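# Fork the loose switch onto the yellow-taped rack rails

## Task

With the fork, carry the unscrewed switch onto the rack rail pair marked by yellow tape and slide it all the way in. The rack is free-standing, so it must tip no more than a little and must finish where it began.

## Robot and tools

Robot: a single six-joint arm with no gripper. A rigid steel lifting fork is bolted to its flange. No action number controls the tool and no result reports on it. Only the fork's shape, gravity and friction hold the switch. The arm's root sits at (0, 0, +0.094) m in the scene frame and is very slightly tilted.

Frames: the scene frame has its origin on the table top straight below the arm base. +z is up, and +y is to the left when facing along +x. Reported poses, velocities and Hand targets are all in this frame. Offsets use its axes, and any turn pivots about the Hand target's position.

Fork geometry: two blades, each 240 mm long, 30 mm wide and 8 mm thick, with 110 mm between them. They point along the tool point's -y axis. The tool point lies between the blades at half their length, on the load-bearing faces. Those faces look along the tool's -z axis, so the blades are level when tool +z points straight down. The blade tips are 120 mm from the tool point toward tool -y, and the upright back legs are 120 mm toward tool +y. A block also juts about 10 cm toward tool -y from the last joint's axis and turns with the fork. If the blades dip toward their tips, the switch slides off. A load makes the tool point sag below the commanded height and tilt. Compare the reported pose with what you sent and send a corrected one.

execute_actions(actions, cameras): actions is a list of actions. Each action is a table of 1 to 15 rows, one per 1/30 s control step, and lasts 0.5 s. A short table repeats its last row. Each row holds 6 numbers in [-1, 1]: dx, dy, dz, rx, ry, rz. These are offsets of the tool point's target from the Hand target as it stood when that action began, not poses. Every row counts from that same start, not from the row before. Scale: 1.0 = 0.6 m for dx, dy, dz and 180 degrees for rx, ry, rz, which together form one rotation vector. If the length of (dx, dy, dz) exceeds 1.0, it may be shortened along its line. Sending the same offset again moves the target further. An empty actions list returns the state and all images. cameras accepts names, ["all"] or [].

move(target, speed, blend, blocking, cameras): target is one 6-number row or a list of up to 15 rows. Each row is an offset in the same scale and axes, counted from the current Hand target. In a list, every row counts from that same start. The path is a straight line, takes at least 0.5 s, and stops short if it would take over 10 s. speed is in m/s, from 0.002 to 3.2, default 0.25. Turning is capped at twice that value in rad/s. You may give one speed or one per target. blend is in metres; at 0, the default, the path halts at each corner. blocking=false returns after about 0.5 s while the arm keeps moving. The path ignores obstacles, and the arm can lag, drift or overshoot the speed. Keep paths away from the arm's own base, since passing near it can flip the shoulder posture.

The result adds a move: line. done means the arm is at rest within 3 mm and 2 degrees of the target. Other endings are off_target, moving, held (a check withheld a step or the clearance check stopped the path) and fault. limits=paced means the sent pose was clipped; limits=held means steps were withheld. Neither done nor off_target tells you whether anything is touching.

wait(seconds 0 to 10): lets time pass with the last command held. A running move continues during it.
stop(): brakes a running move, which needs some distance.
zoom_image(camera, region [x0, y0, x1, y1] in pixels, at most 504 by 504): gives a closer look at the newest image from cam_head_left, cam_head_right or cam_wrist. Each of these images is 672x504.
read_manual(section="licences"): returns licence text only.
finished_scene(scene): ends the scene for good. Call it only when the switch is fully in place on the taped rails and will stay there without the arm.

Control details: each step, the commanded orientation is clipped to within 32 degrees of the measured one. The arm is then driven by damped inverse kinematics, which favours position. Commands are smoothed, so motion trails them by about 0.15 s. The Hand target line shows your last command after clipping, and the next offsets start from it. The tool point often rests short of it. Any new action, even all zeros, asks for it again; if it still rests short, send the gap as an offset. Joint speed caps are 2.09 rad/s for the two shoulder joints, 2.62 for the elbow and 3.14 for the wrists. With the wrist close to the first joint's axis, small moves can swing the entire arm.

Results: the position is in metres and the orientation is quat_wxyz. Either can be off by a few centimetres. Joint velocities may read 'within noise'. Joint torques are whole drive outputs, gravity included, and are noisy and offset. They are positive toward larger joint angles.

Hazards: the arm is stiff. Any target even slightly beyond a firm contact risks a fault. An outside force near 150 N (plus or minus 25) on any part, or contact torque at a joint limit, causes a 10 s stop. The joint limits are 293, 293, 133, 49.8, 49.8 and 49.8 N m, and the held load's weight counts. Faster contact hits harder. To end a push, command the target back beyond the tool point. Holding loads, stretching out or straining toward unreachable poses heats the motors. A MOTOR HOT line appears at 70 °C, and at 85 °C the brakes lock for 30 to 60 s or more. Do not drop the switch, let it fall far, release it while it moves, slam or shove anything, or leave anything off the table. Avoid knocking the loose rack out of place or tipping it beyond a slight tilt. A brief external nudge may sometimes disturb loose objects.

Each tool is called after "Request:" in YAML: its name, and indented under it one key for each argument.

## Session

Request:
execute_actions:
  actions: []

Scene clock: 0.00 s.
end_effector_position=(+0.6600, +0.2529, +0.3169) end_effector_quat_wxyz=(+0.049, +0.971, +0.235, +0.002)
Joint positions: [3.144 -1.402 1.911 -2.097 -1.658 1.049]
Joint velocities: within noise
Joint torques (N m): no reading
Hand target: +0.6600, +0.2529, +0.3169; +0.049, +0.971, +0.235, +0.002

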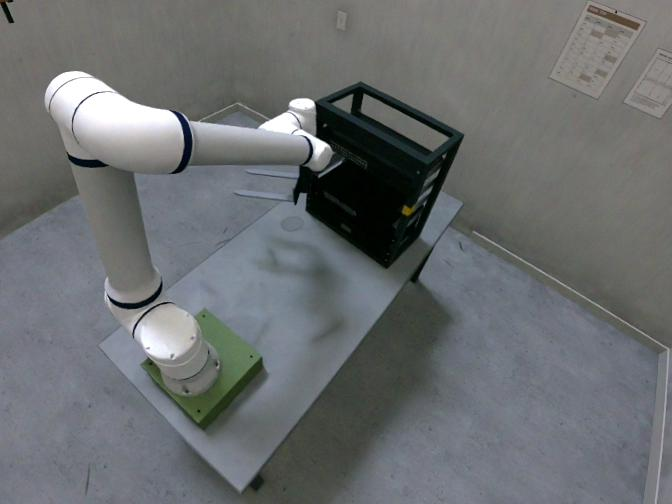

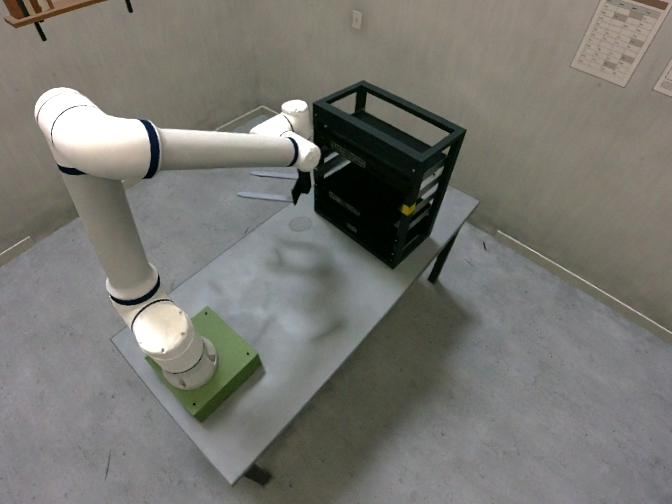

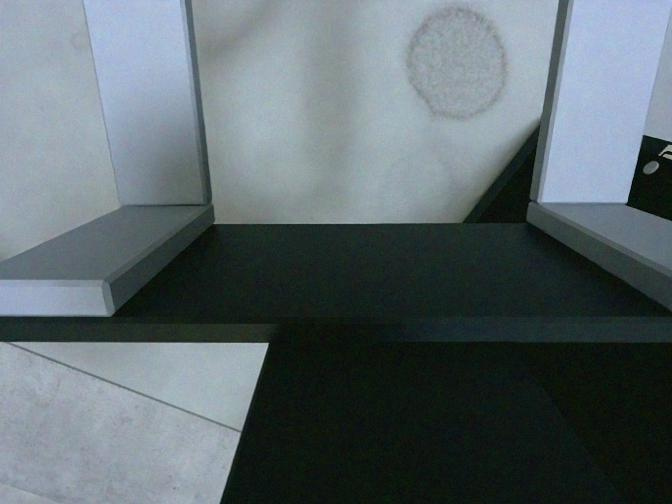

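Request:
zoom_image:
  camera: "cam_head_left"
  region: [230, 70, 480, 280]

Request:
zoom_image:
  camera: "cam_head_right"
  region: [230, 70, 480, 280]

Scaled by 2.016.

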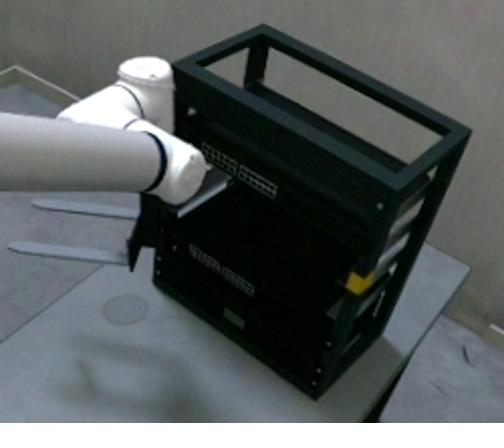

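Scaled by 2.016.

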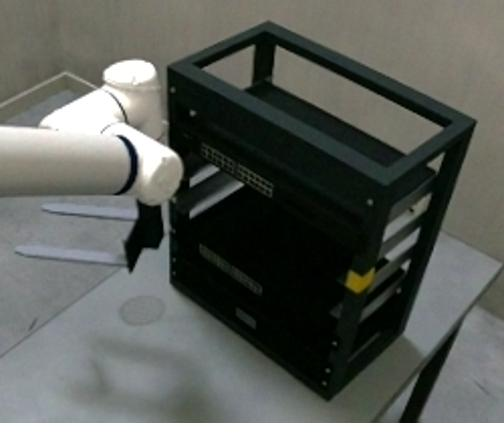

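Request:
move:
  target: [-0.2, -0.42, 0.16, 0.0275, -0.0253, -0.6506]
  speed: 0.5

Scene clock: 64.67 s.
end_effector_position=(+0.5400, +0.0009, +0.4128) end_effector_quat_wxyz=(+0.000, +0.708, -0.707, +0.000)
Joint positions: [2.718 -2.122 2.308 -1.743 -1.57 2.67]
Joint torques (N m): [10.35 -20.52 -100.74 -4.92 -1.79 3.52]
Hand target: +0.5400, +0.0009, +0.4129; +0.000, +0.707, -0.707, +0.000
Off the commanded pose: 0.000 m, 0 deg.
move: done

Request:
move:
  target: [0.02, -0.03, 0.26, 0, -0.5, 0]
  speed: 0.5
  cameras: ["all"]

Scene clock: 68.23 s.
end_effector_position=(+0.5450, -0.0095, +0.5178) end_effector_quat_wxyz=(-0.347, +0.620, -0.614, +0.344)
Joint positions: [2.186 -2.525 2.838 -2.578 -0.769 2.438]
Joint torques (N m): [10.57 10.11 -100.29 -6.79 2.07 -2.21]
Hand target: +0.5449, -0.0095, +0.5178; -0.347, +0.620, -0.614, +0.344 (not the last commanded pose)
Off the commanded pose: 0.052 m, 32 deg.
move: held (a check stopped the path); limits=held
pose unreachable: on one or more control steps of this call, first in action 0 (counted from 0), an arm could not follow its commanded pose, so it was not sent that pose on those steps. It may still have moved: this result reports where it is.
cause: moving toward the commanded pose would bring two parts of the arm too close to each other (joints 3 (elbow) and 4 (wrist 1) lie between them).
camera_calibration:
cam_wrist: T_world_to_cam=[[0.0258955, -0.999361, -0.0246396, -0.00137684], [-0.785899, -0.005119, -0.618334, 0.619725], [0.617813, 0.0353763, -0.785529, 0.16483], [0, 0, 0, 1]] pos_world=[0.385243, -0.00403464, 0.512641]

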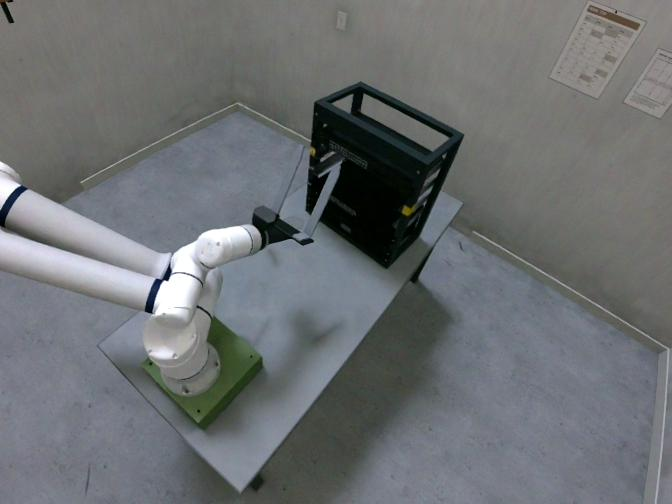

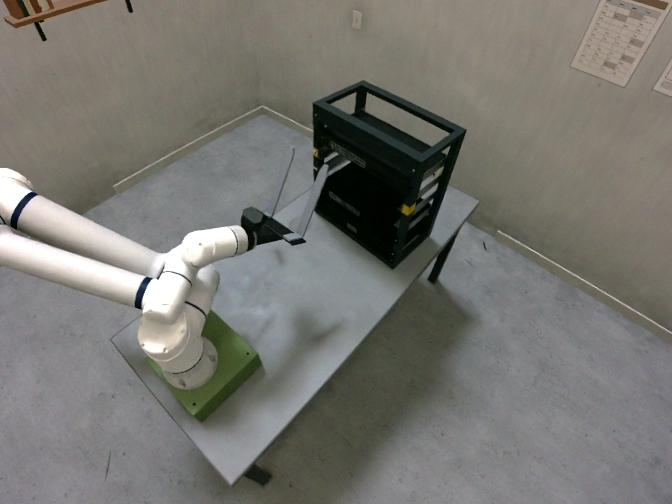

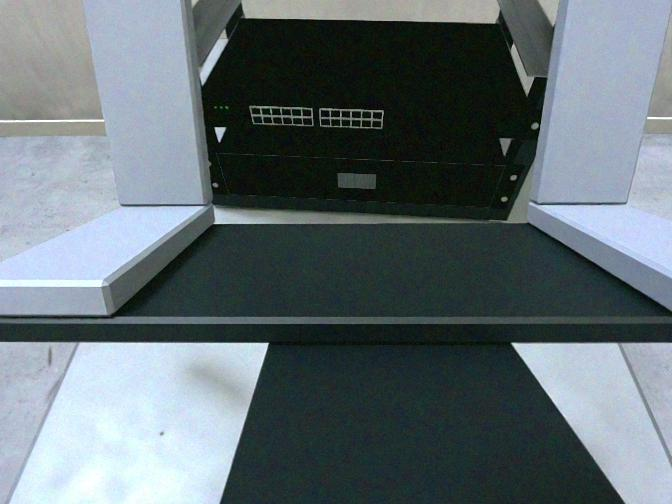

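Request:
zoom_image:
  camera: "cam_head_left"
  region: [295, 70, 475, 275]

Request:
zoom_image:
  camera: "cam_head_right"
  region: [295, 70, 475, 275]

Request:
zoom_image:
  camera: "cam_wrist"
  region: [190, 0, 560, 230]

Scaled by 2.459.

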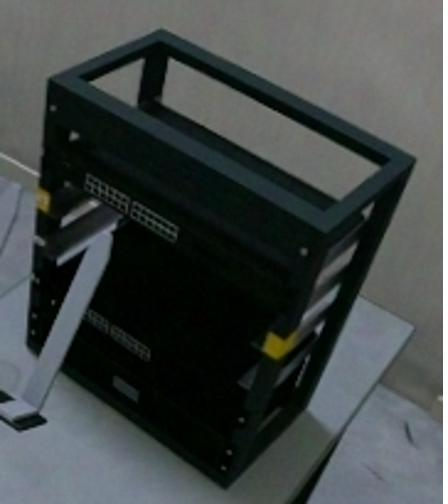

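Scaled by 2.459.

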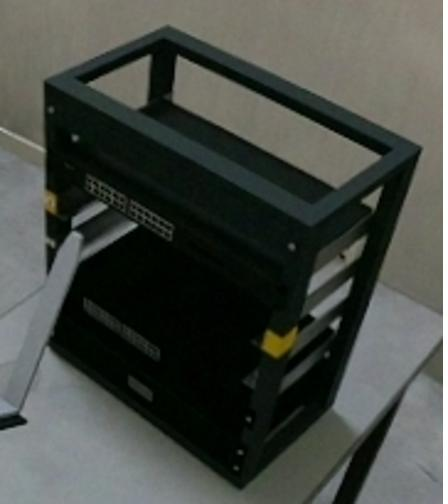

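Scaled by 1.362.

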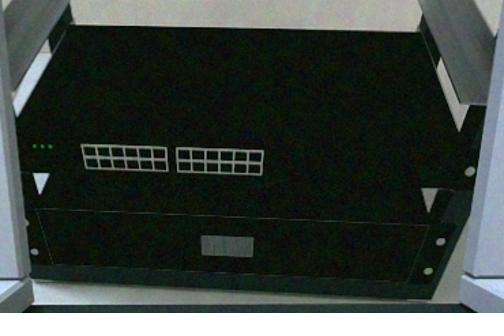

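Request:
move:
  target: [0.092, 0.016, 0.27, 0, -0.09, 0]
  speed: 0.4
  cameras: ["all"]

Request:
zoom_image:
  camera: "cam_wrist"
  region: [100, 0, 600, 330]

Request:
zoom_image:
  camera: "cam_head_right"
  region: [295, 70, 475, 275]

Scene clock: 94.03 s.
end_effector_position=(+0.6001, +0.0001, +0.6798) end_effector_quat_wxyz=(-0.430, +0.566, -0.559, +0.428)
Joint positions: [2.484 -2.061 2.675 -3.391 -0.889 2.909]
Joint torques (N m): [11.14 11.62 -88.39 -10.64 -0.7 3.31]
Hand target: +0.6001, +0.0001, +0.6798; -0.430, +0.566, -0.559, +0.428
Off the commanded pose: 0.000 m, 0 deg.
move: done
camera_calibration:
cam_wrist: T_world_to_cam=[[0.0318731, -0.999357, -0.0164248, 0.00162941], [-0.582484, -0.00521839, -0.812826, 0.773464], [0.812217, 0.0354744, -0.582275, 0.00280019], [0, 0, 0, 1]] pos_world=[0.448204, 0.00556527, 0.630349]

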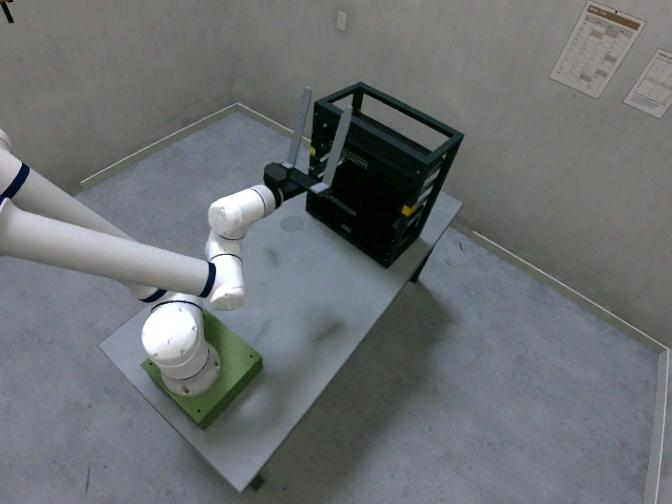

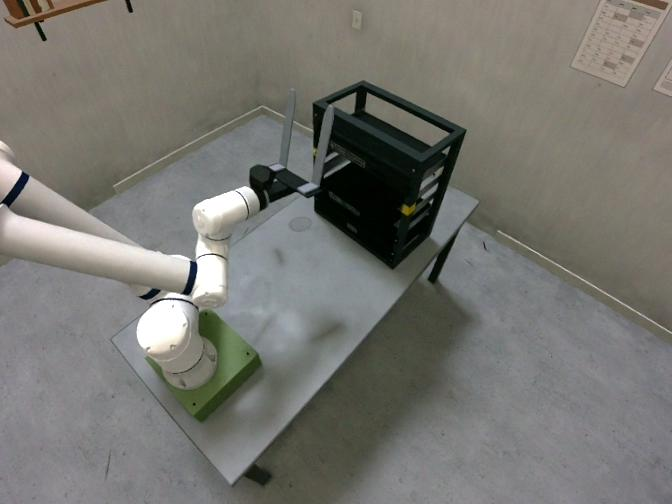

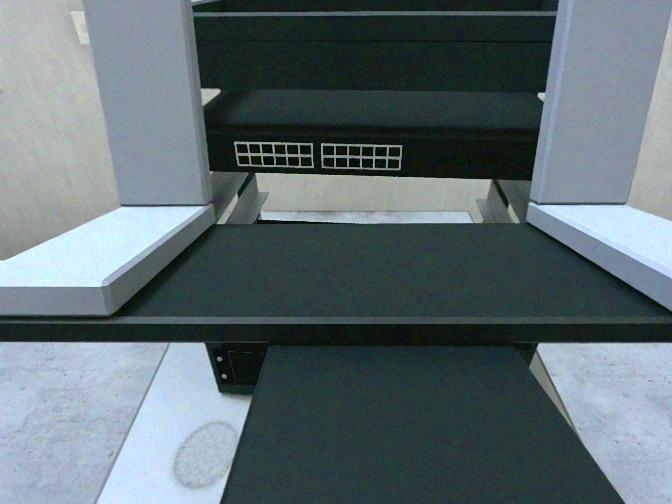

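Scaled by 1.008.

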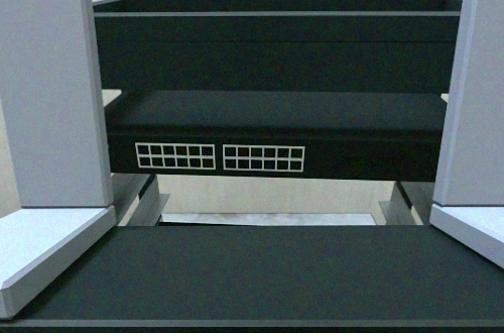

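Scaled by 2.459.

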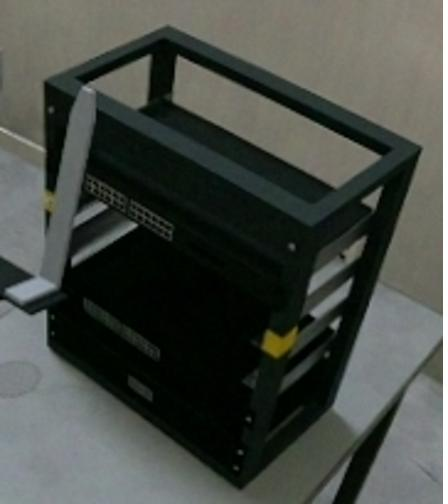

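Request:
move:
  target: [0, 0.33, -0.03, 0, 0.07, 0]
  speed: 0.4
  cameras: ["cam_wrist"]

Request:
zoom_image:
  camera: "cam_wrist"
  region: [190, 0, 560, 230]

Request:
move:
  target: [0, -0.66, 0, 0, 0, 0]
  speed: 0.4
  cameras: ["cam_wrist", "cam_head_left", "cam_head_right"]

Request:
zoom_image:
  camera: "cam_wrist"
  region: [190, 0, 560, 230]

Scene clock: 103.33 s.
end_effector_position=(+0.6001, +0.1980, +0.6618) end_effector_quat_wxyz=(-0.366, +0.609, -0.603, +0.363)
Joint positions: [3.235 -2.028 2.532 -3.145 -1.601 3.165]
Joint torques (N m): [9.11 4.03 -96.05 -8.12 -2.26 3.45]
Hand target: +0.6001, +0.1981, +0.6618; -0.366, +0.609, -0.603, +0.363
Off the commanded pose: 0.000 m, 0 deg.
move: done
camera_calibration:
cam_wrist: T_world_to_cam=[[0.0276022, -0.999356, -0.022907, 0.20607], [-0.745639, -0.00532109, -0.666329, 0.76087], [0.665779, 0.0354724, -0.745306, 0.180998], [0, 0, 0, 1]] pos_world=[0.441141, 0.203565, 0.64661]
Images, in order (width x height): cam_wrist 672x504.

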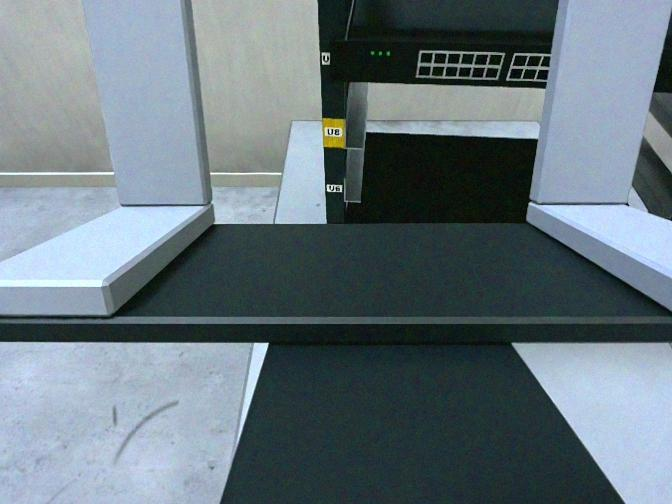

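Scaled by 1.362.

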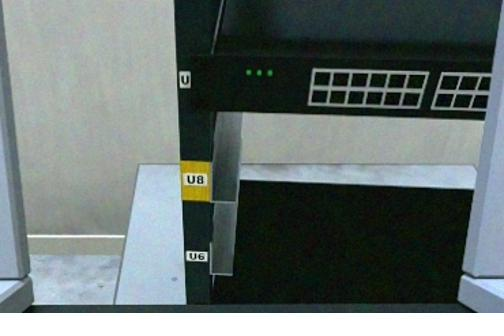

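Scene clock: 105.30 s.
end_effector_position=(+0.6001, -0.1979, +0.6618) end_effector_quat_wxyz=(-0.366, +0.609, -0.603, +0.363)
Joint positions: [2.008 -2.149 2.515 -2.53 -0.617 2.268]
Joint torques (N m): [-22.32 12.3 -97.94 -5.78 7.17 -2.16]
Hand target: +0.6001, -0.1979, +0.6618; -0.366, +0.609, -0.603, +0.363
Off the commanded pose: 0.000 m, 0 deg.
move: done
camera_calibration:
cam_wrist: T_world_to_cam=[[0.0272475, -0.999365, -0.0229619, -0.189385], [-0.7456, -0.00501769, -0.666375, 0.758833], [0.665837, 0.0352775, -0.745263, 0.194952], [0, 0, 0, 1]] pos_world=[0.44114, -0.192335, 0.646609]

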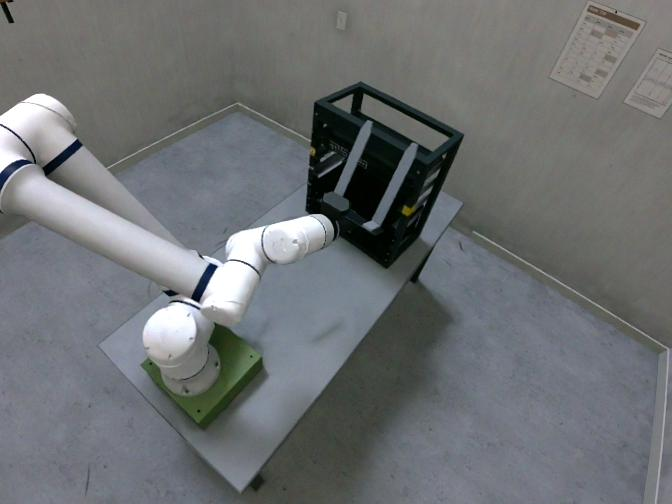

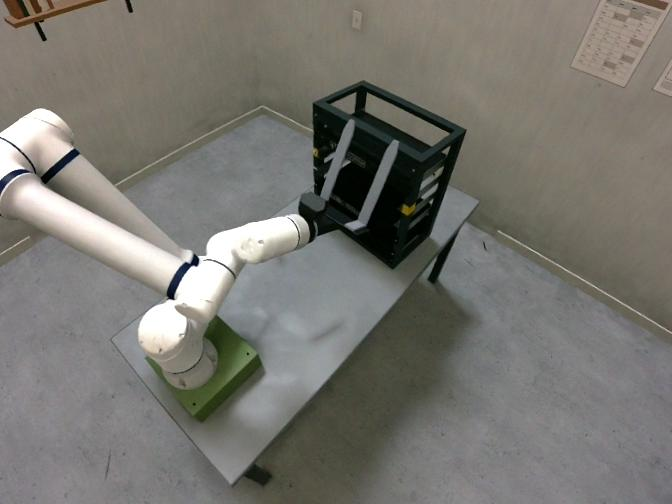

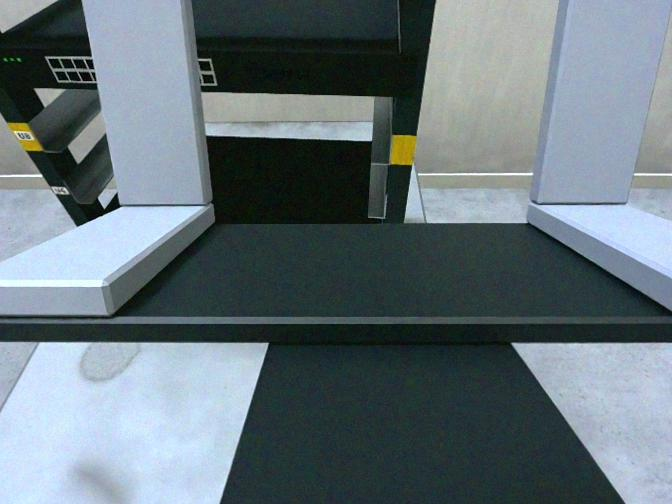

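Scaled by 1.362.

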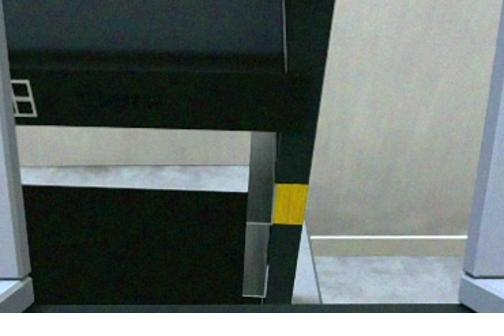

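Request:
move:
  target: [0, 0, -0.17, 0, 0.0722, 0]
  speed: 0.4
  cameras: ["cam_wrist"]

Request:
zoom_image:
  camera: "cam_wrist"
  region: [190, 0, 560, 230]

Request:
move:
  target: [0, 0.66, 0, 0, 0, 0]
  speed: 0.4
  cameras: ["cam_wrist"]

Request:
zoom_image:
  camera: "cam_wrist"
  region: [190, 0, 560, 230]

Scene clock: 117.27 s.
end_effector_position=(+0.6001, -0.1979, +0.5600) end_effector_quat_wxyz=(-0.296, +0.646, -0.640, +0.292)
Joint positions: [2.038 -2.143 2.53 -2.374 -0.813 2.153]
Joint torques (N m): [10.61 10.19 -97.64 -5.97 3.17 -2.42]
Hand target: +0.6001, -0.1979, +0.5598; -0.295, +0.646, -0.640, +0.292
Off the commanded pose: 0.000 m, 0 deg.
move: done
camera_calibration:
cam_wrist: T_world_to_cam=[[0.0214813, -0.999365, -0.028444, -0.185278], [-0.876212, -0.00511829, -0.481898, 0.665984], [0.481446, 0.0352748, -0.875766, 0.302852], [0, 0, 0, 1]] pos_world=[0.441716, -0.192434, 0.580894]
Images, in order (width x height): cam_wrist 672x504.

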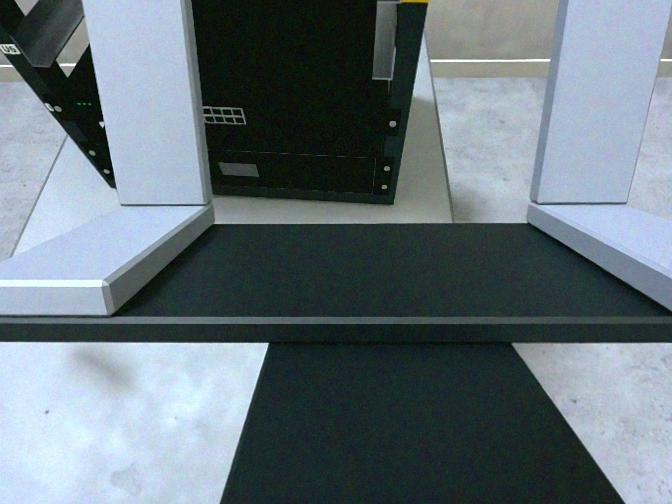

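Scaled by 1.362.

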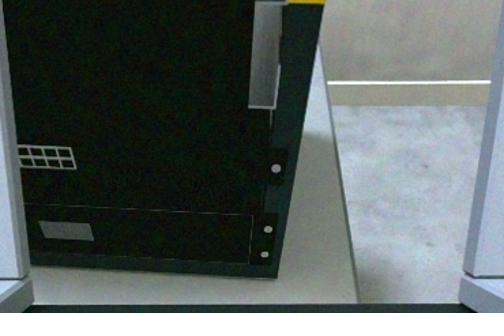

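Scene clock: 119.27 s.
end_effector_position=(+0.6001, +0.1980, +0.5598) end_effector_quat_wxyz=(-0.295, +0.646, -0.640, +0.292)
Joint positions: [3.234 -2.041 2.563 -2.936 -1.592 3.172]
Joint torques (N m): [8.05 3.96 -95.87 -13.5 -2.7 3.24]
Hand target: +0.6001, +0.1981, +0.5598; -0.295, +0.646, -0.640, +0.292
Off the commanded pose: 0.000 m, 0 deg.
move: done
camera_calibration:
cam_wrist: T_world_to_cam=[[0.0217412, -0.999356, -0.0285299, 0.210401], [-0.876424, -0.00532043, -0.481511, 0.667874], [0.481049, 0.0354729, -0.875976, 0.289052], [0, 0, 0, 1]] pos_world=[0.441718, 0.203565, 0.580794]
Images, in order (width x height): cam_wrist 672x504.

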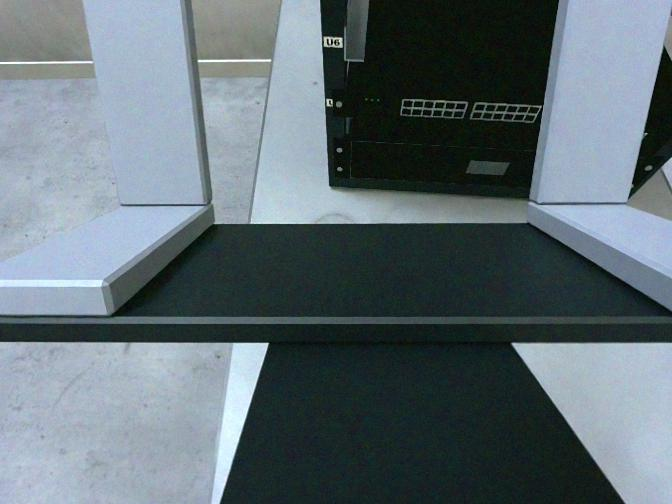

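Scaled by 1.362.

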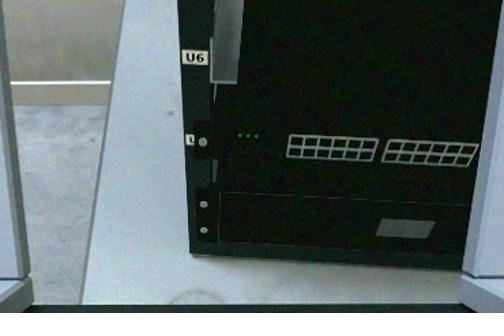

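Request:
move:
  target: [0.0665, -0.3235, -0.137, 0.0086, 0.2725, -0.0248]
  speed: 0.4
  cameras: ["all"]

Request:
zoom_image:
  camera: "cam_head_left"
  region: [270, 70, 475, 275]

Request:
zoom_image:
  camera: "cam_head_right"
  region: [270, 70, 475, 275]

Scene clock: 214.50 s.
end_effector_position=(+0.6400, +0.0040, +0.4776) end_effector_quat_wxyz=(+0.000, +0.680, -0.733, +0.000)
Joint positions: [2.846 -1.925 2.092 -1.724 -1.568 2.873]
Joint torques (N m): [-22.3 -12.76 -101.67 -5.32 -1.87 -2.23]
Hand target: +0.6400, +0.0040, +0.4776; +0.000, +0.680, -0.733, +0.000
Off the commanded pose: 0.000 m, 0 deg.
move: done
camera_calibration:
cam_wrist: T_world_to_cam=[[-0.0868815, -0.99584, -0.0274536, 0.0823232], [-0.935385, 0.0720627, 0.34621, 0.304334], [-0.342792, 0.055759, -0.937755, 0.761469], [0, 0, 0, 1]] pos_world=[0.552847, 0.017591, 0.610968]

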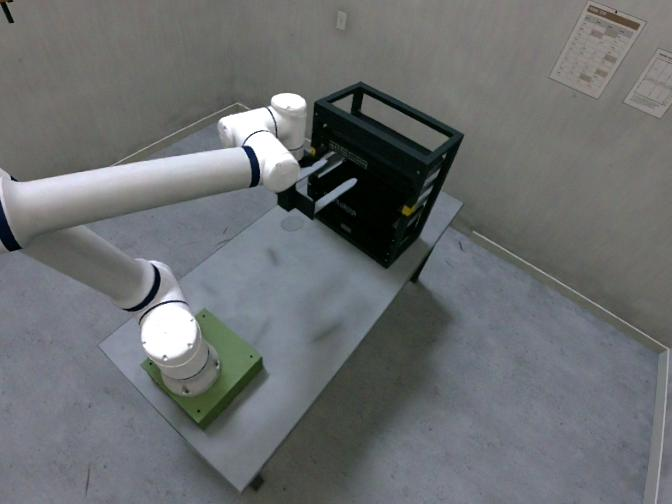

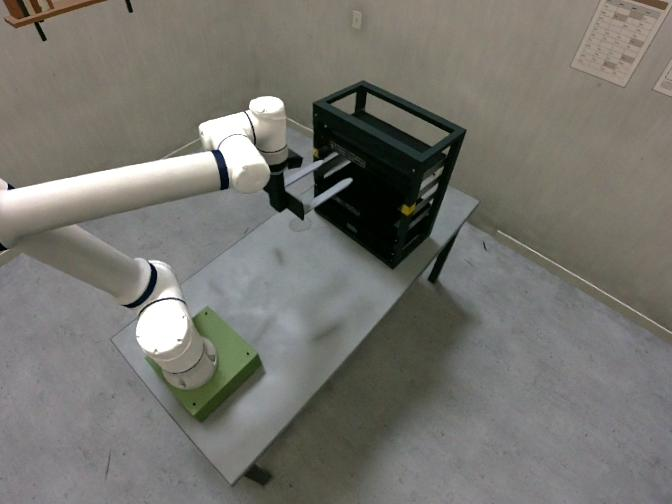

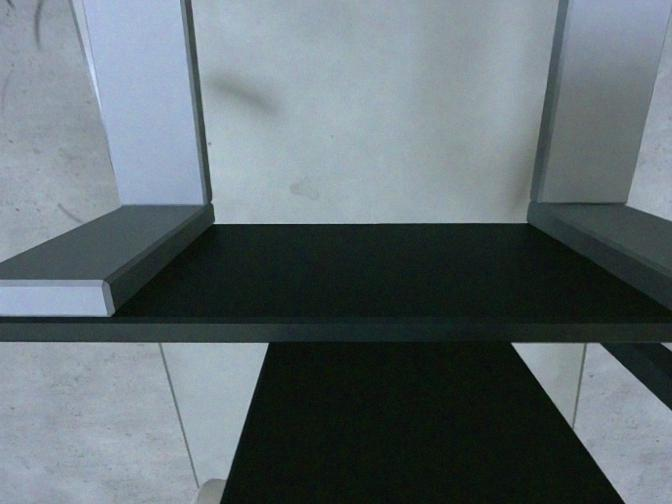

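Scaled by 2.459.

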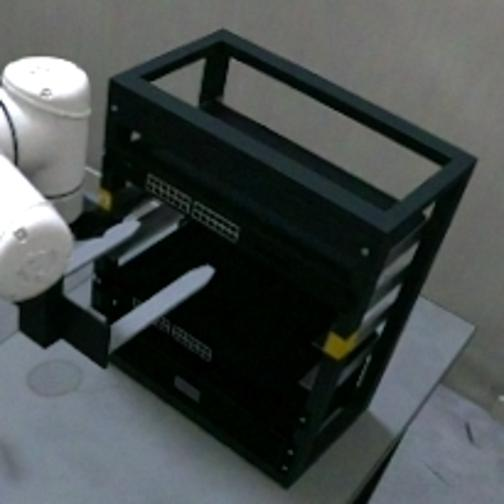

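Scaled by 2.459.

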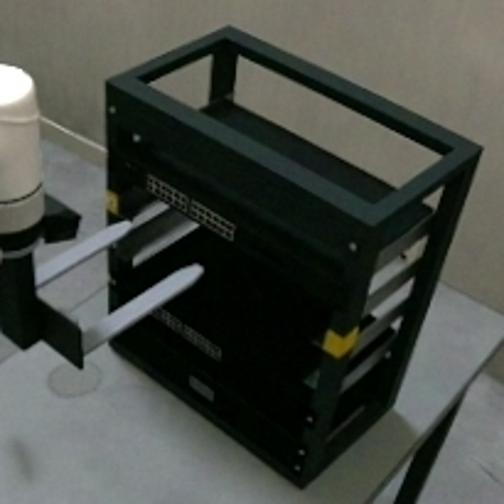

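Request:
move:
  target:
    - [0, 0, -0.1, 0, 0, 0]
    - [0.1662, -0.0122, -0.1, 0, 0, 0]
  speed: 0.25
  cameras: ["all"]

Request:
zoom_image:
  camera: "cam_head_left"
  region: [270, 70, 475, 275]

Request:
zoom_image:
  camera: "cam_head_right"
  region: [270, 70, 475, 275]

Scene clock: 227.23 s.
end_effector_position=(+0.7395, -0.0033, +0.4176) end_effector_quat_wxyz=(+0.000, +0.680, -0.733, +0.000)
Joint positions: [2.893 -1.709 2.046 -1.893 -1.567 2.92]
Joint torques (N m): [9.53 -31.72 -98.64 -10.28 -2.27 3.42]
Hand target: +0.7398, -0.0033, +0.4176; +0.000, +0.680, -0.733, +0.000
Off the commanded pose: 0.000 m, 0 deg.
move: done
camera_calibration:
cam_wrist: T_world_to_cam=[[-0.0868897, -0.99584, -0.027426, 0.0819504], [-0.935276, 0.0720622, 0.346506, 0.41857], [-0.343089, 0.0557587, -0.937647, 0.739892], [0, 0, 0, 1]] pos_world=[0.652447, 0.010191, 0.550968]

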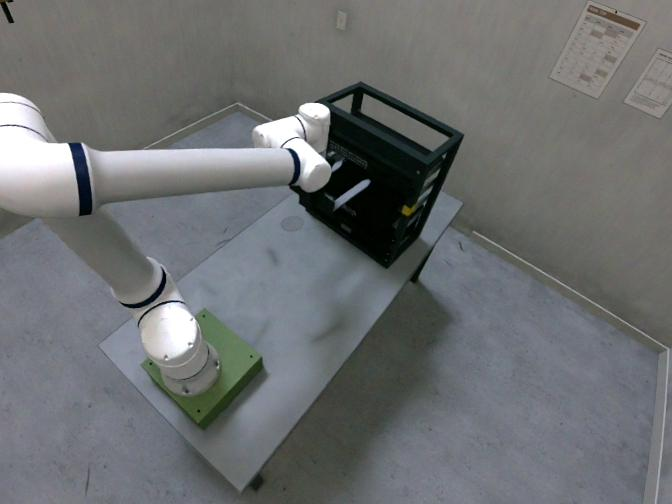

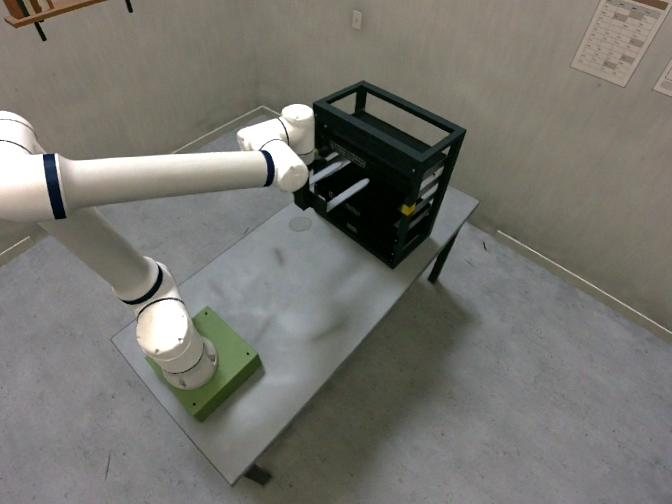

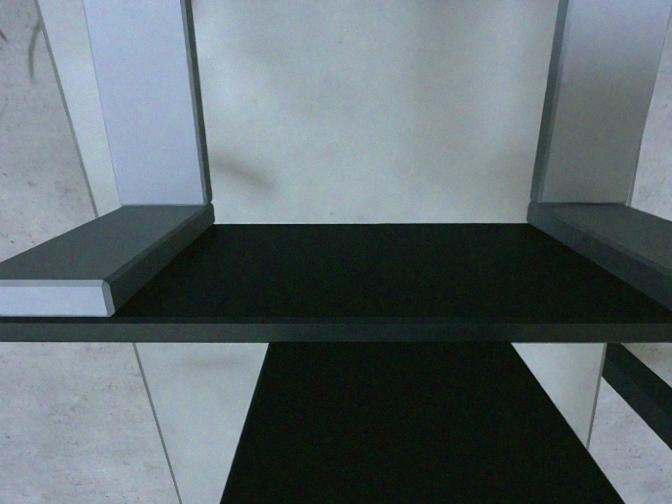

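Scaled by 2.459.

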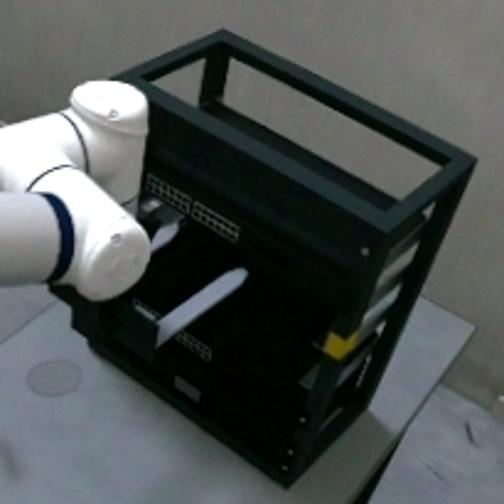

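Scaled by 2.459.

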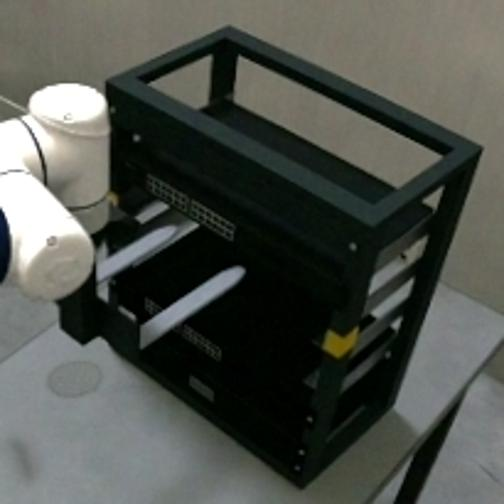

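Request:
move:
  target: [0.2161, -0.0159, 0, 0, 0, 0]
  speed: 0.15
  cameras: ["all"]

Request:
zoom_image:
  camera: "cam_head_left"
  region: [270, 70, 475, 275]

Request:
zoom_image:
  camera: "cam_head_right"
  region: [270, 70, 475, 275]

Scene clock: 233.10 s.
end_effector_position=(+0.8692, -0.0129, +0.4176) end_effector_quat_wxyz=(+0.000, +0.680, -0.733, +0.000)
Joint positions: [2.933 -1.487 1.834 -1.903 -1.567 2.961]
Joint torques (N m): [9.4 -56.05 -98.5 -5.25 -1.34 3.23]
Hand target: +0.8694, -0.0129, +0.4176; +0.000, +0.680, -0.733, +0.000
Off the commanded pose: 0.000 m, 0 deg.
move: done
camera_calibration:
cam_wrist: T_world_to_cam=[[-0.0868897, -0.99584, -0.027426, 0.0836599], [-0.935276, 0.0720622, 0.346506, 0.540567], [-0.343089, 0.0557587, -0.937647, 0.784926], [0, 0, 0, 1]] pos_world=[0.782147, 0.000590958, 0.550968]

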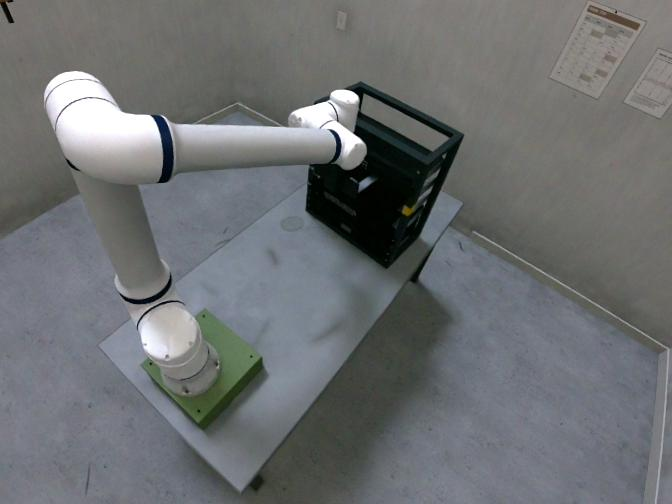

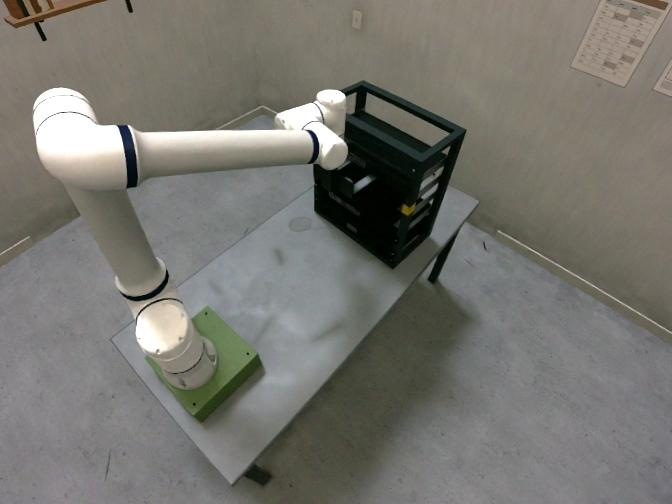

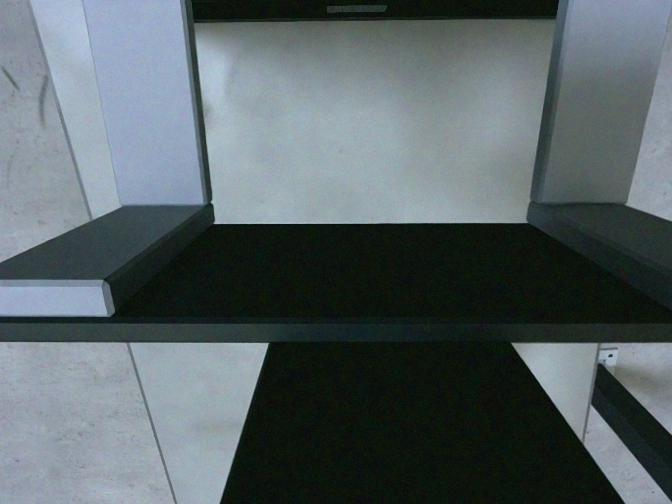

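Scaled by 2.459.

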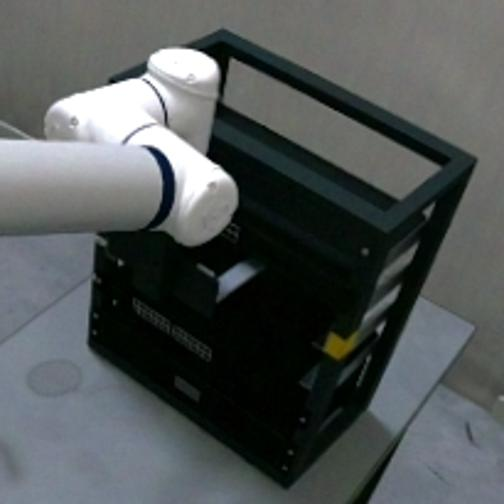

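Scaled by 2.459.

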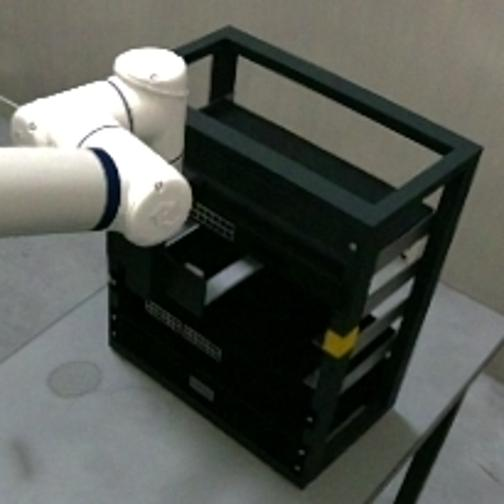

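Request:
move:
  target: [0.0715, -0.0053, 0, 0, 0, 0]
  speed: 0.1
  cameras: ["all"]

Request:
zoom_image:
  camera: "cam_head_right"
  region: [290, 70, 475, 275]

Request:
zoom_image:
  camera: "cam_wrist"
  region: [190, 0, 560, 230]

Scene clock: 246.00 s.
end_effector_position=(+0.9121, -0.0160, +0.4176) end_effector_quat_wxyz=(+0.000, +0.680, -0.733, +0.000)
Joint positions: [2.944 -1.417 1.756 -1.895 -1.567 2.971]
Joint torques (N m): [9.59 -64.75 -97.55 -4.94 1.73 3.38]
Hand target: +0.9123, -0.0161, +0.4176; +0.000, +0.680, -0.733, +0.000
Off the commanded pose: 0.000 m, 0 deg.
move: done
camera_calibration:
cam_wrist: T_world_to_cam=[[-0.0868897, -0.99584, -0.027426, 0.0842917], [-0.935276, 0.0720622, 0.346506, 0.58082], [-0.343089, 0.0557587, -0.937647, 0.799783], [0, 0, 0, 1]] pos_world=[0.824947, -0.00250904, 0.550968]

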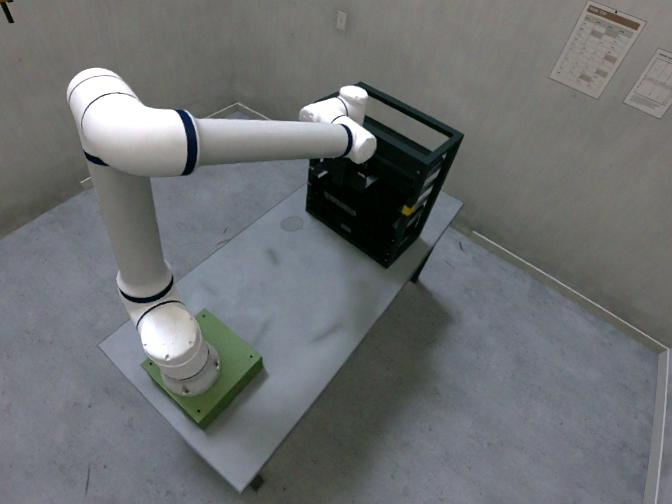

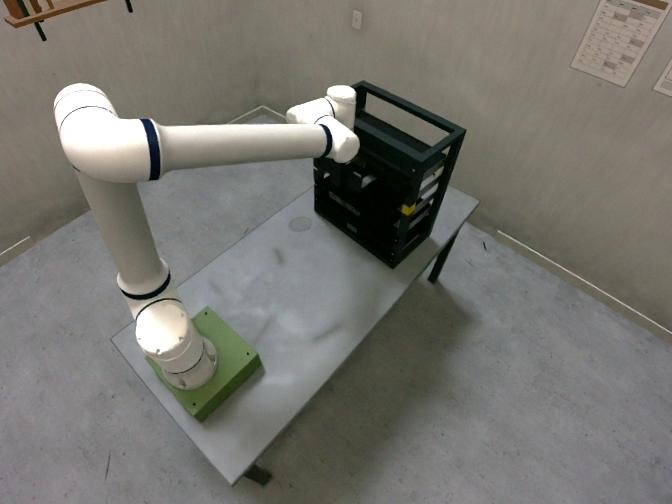

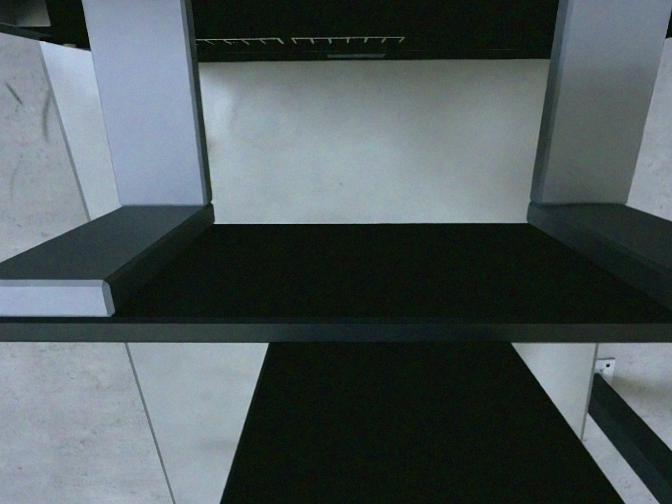

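Scaled by 2.459.

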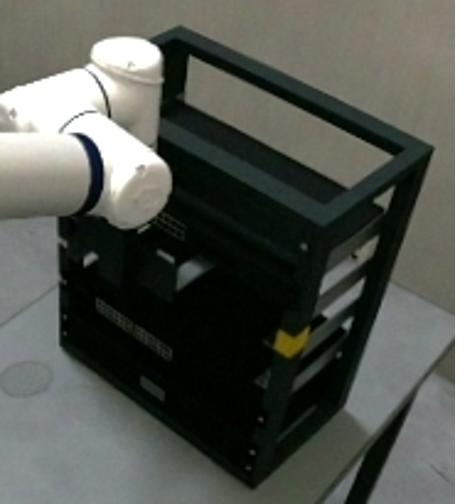

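Scaled by 1.362.

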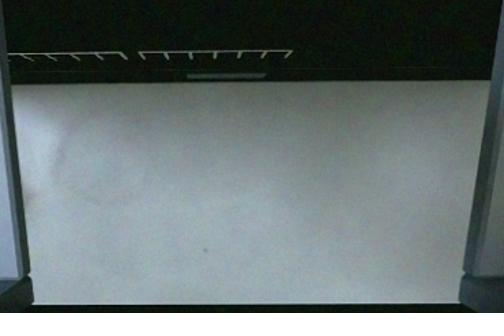

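Request:
move:
  target: [0.01, -0.0007, 0.035, 0, 0, 0]
  speed: 0.06
  cameras: ["all"]

Request:
zoom_image:
  camera: "cam_head_right"
  region: [290, 70, 475, 275]

Scene clock: 252.03 s.
end_effector_position=(+0.9183, -0.0165, +0.4385) end_effector_quat_wxyz=(+0.000, +0.680, -0.733, +0.000)
Joint positions: [2.945 -1.417 1.718 -1.857 -1.567 2.972]
Joint torques (N m): [8.97 -79.34 -98.27 -5.12 1.76 3.37]
Hand target: +0.9183, -0.0165, +0.4386; +0.000, +0.680, -0.733, +0.000
Off the commanded pose: 0.000 m, 0 deg.
move: done
camera_calibration:
cam_wrist: T_world_to_cam=[[-0.0868564, -0.995846, -0.0273323, 0.0848218], [-0.935278, 0.0720636, 0.3465, 0.579453], [-0.343091, 0.055659, -0.937652, 0.821446], [0, 0, 0, 1]] pos_world=[0.831148, -0.00300889, 0.571768]

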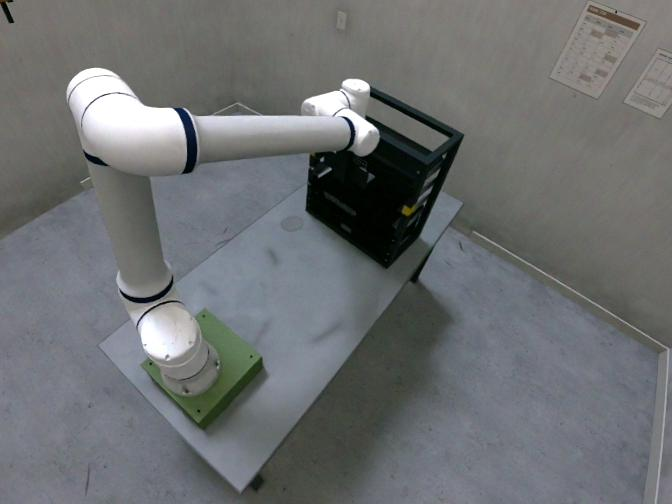

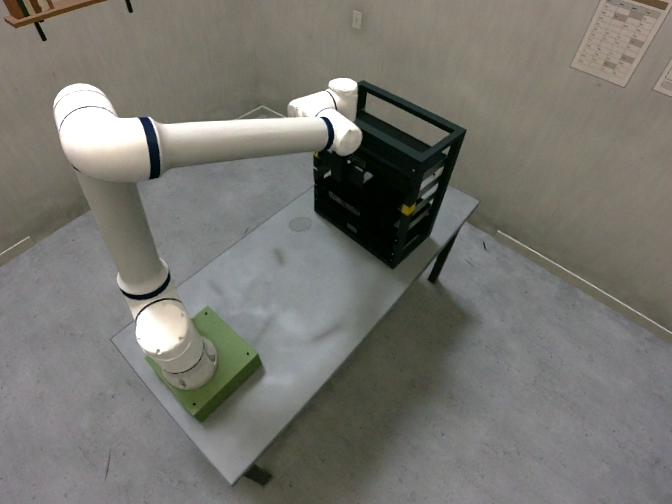

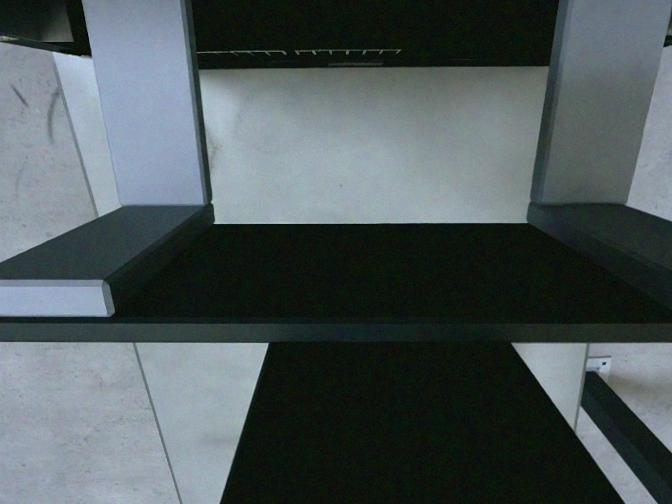

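Scaled by 2.459.

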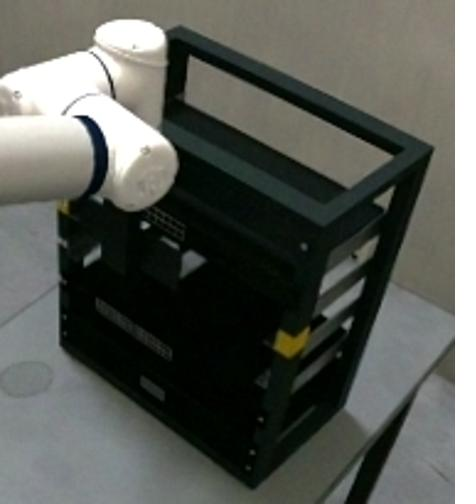

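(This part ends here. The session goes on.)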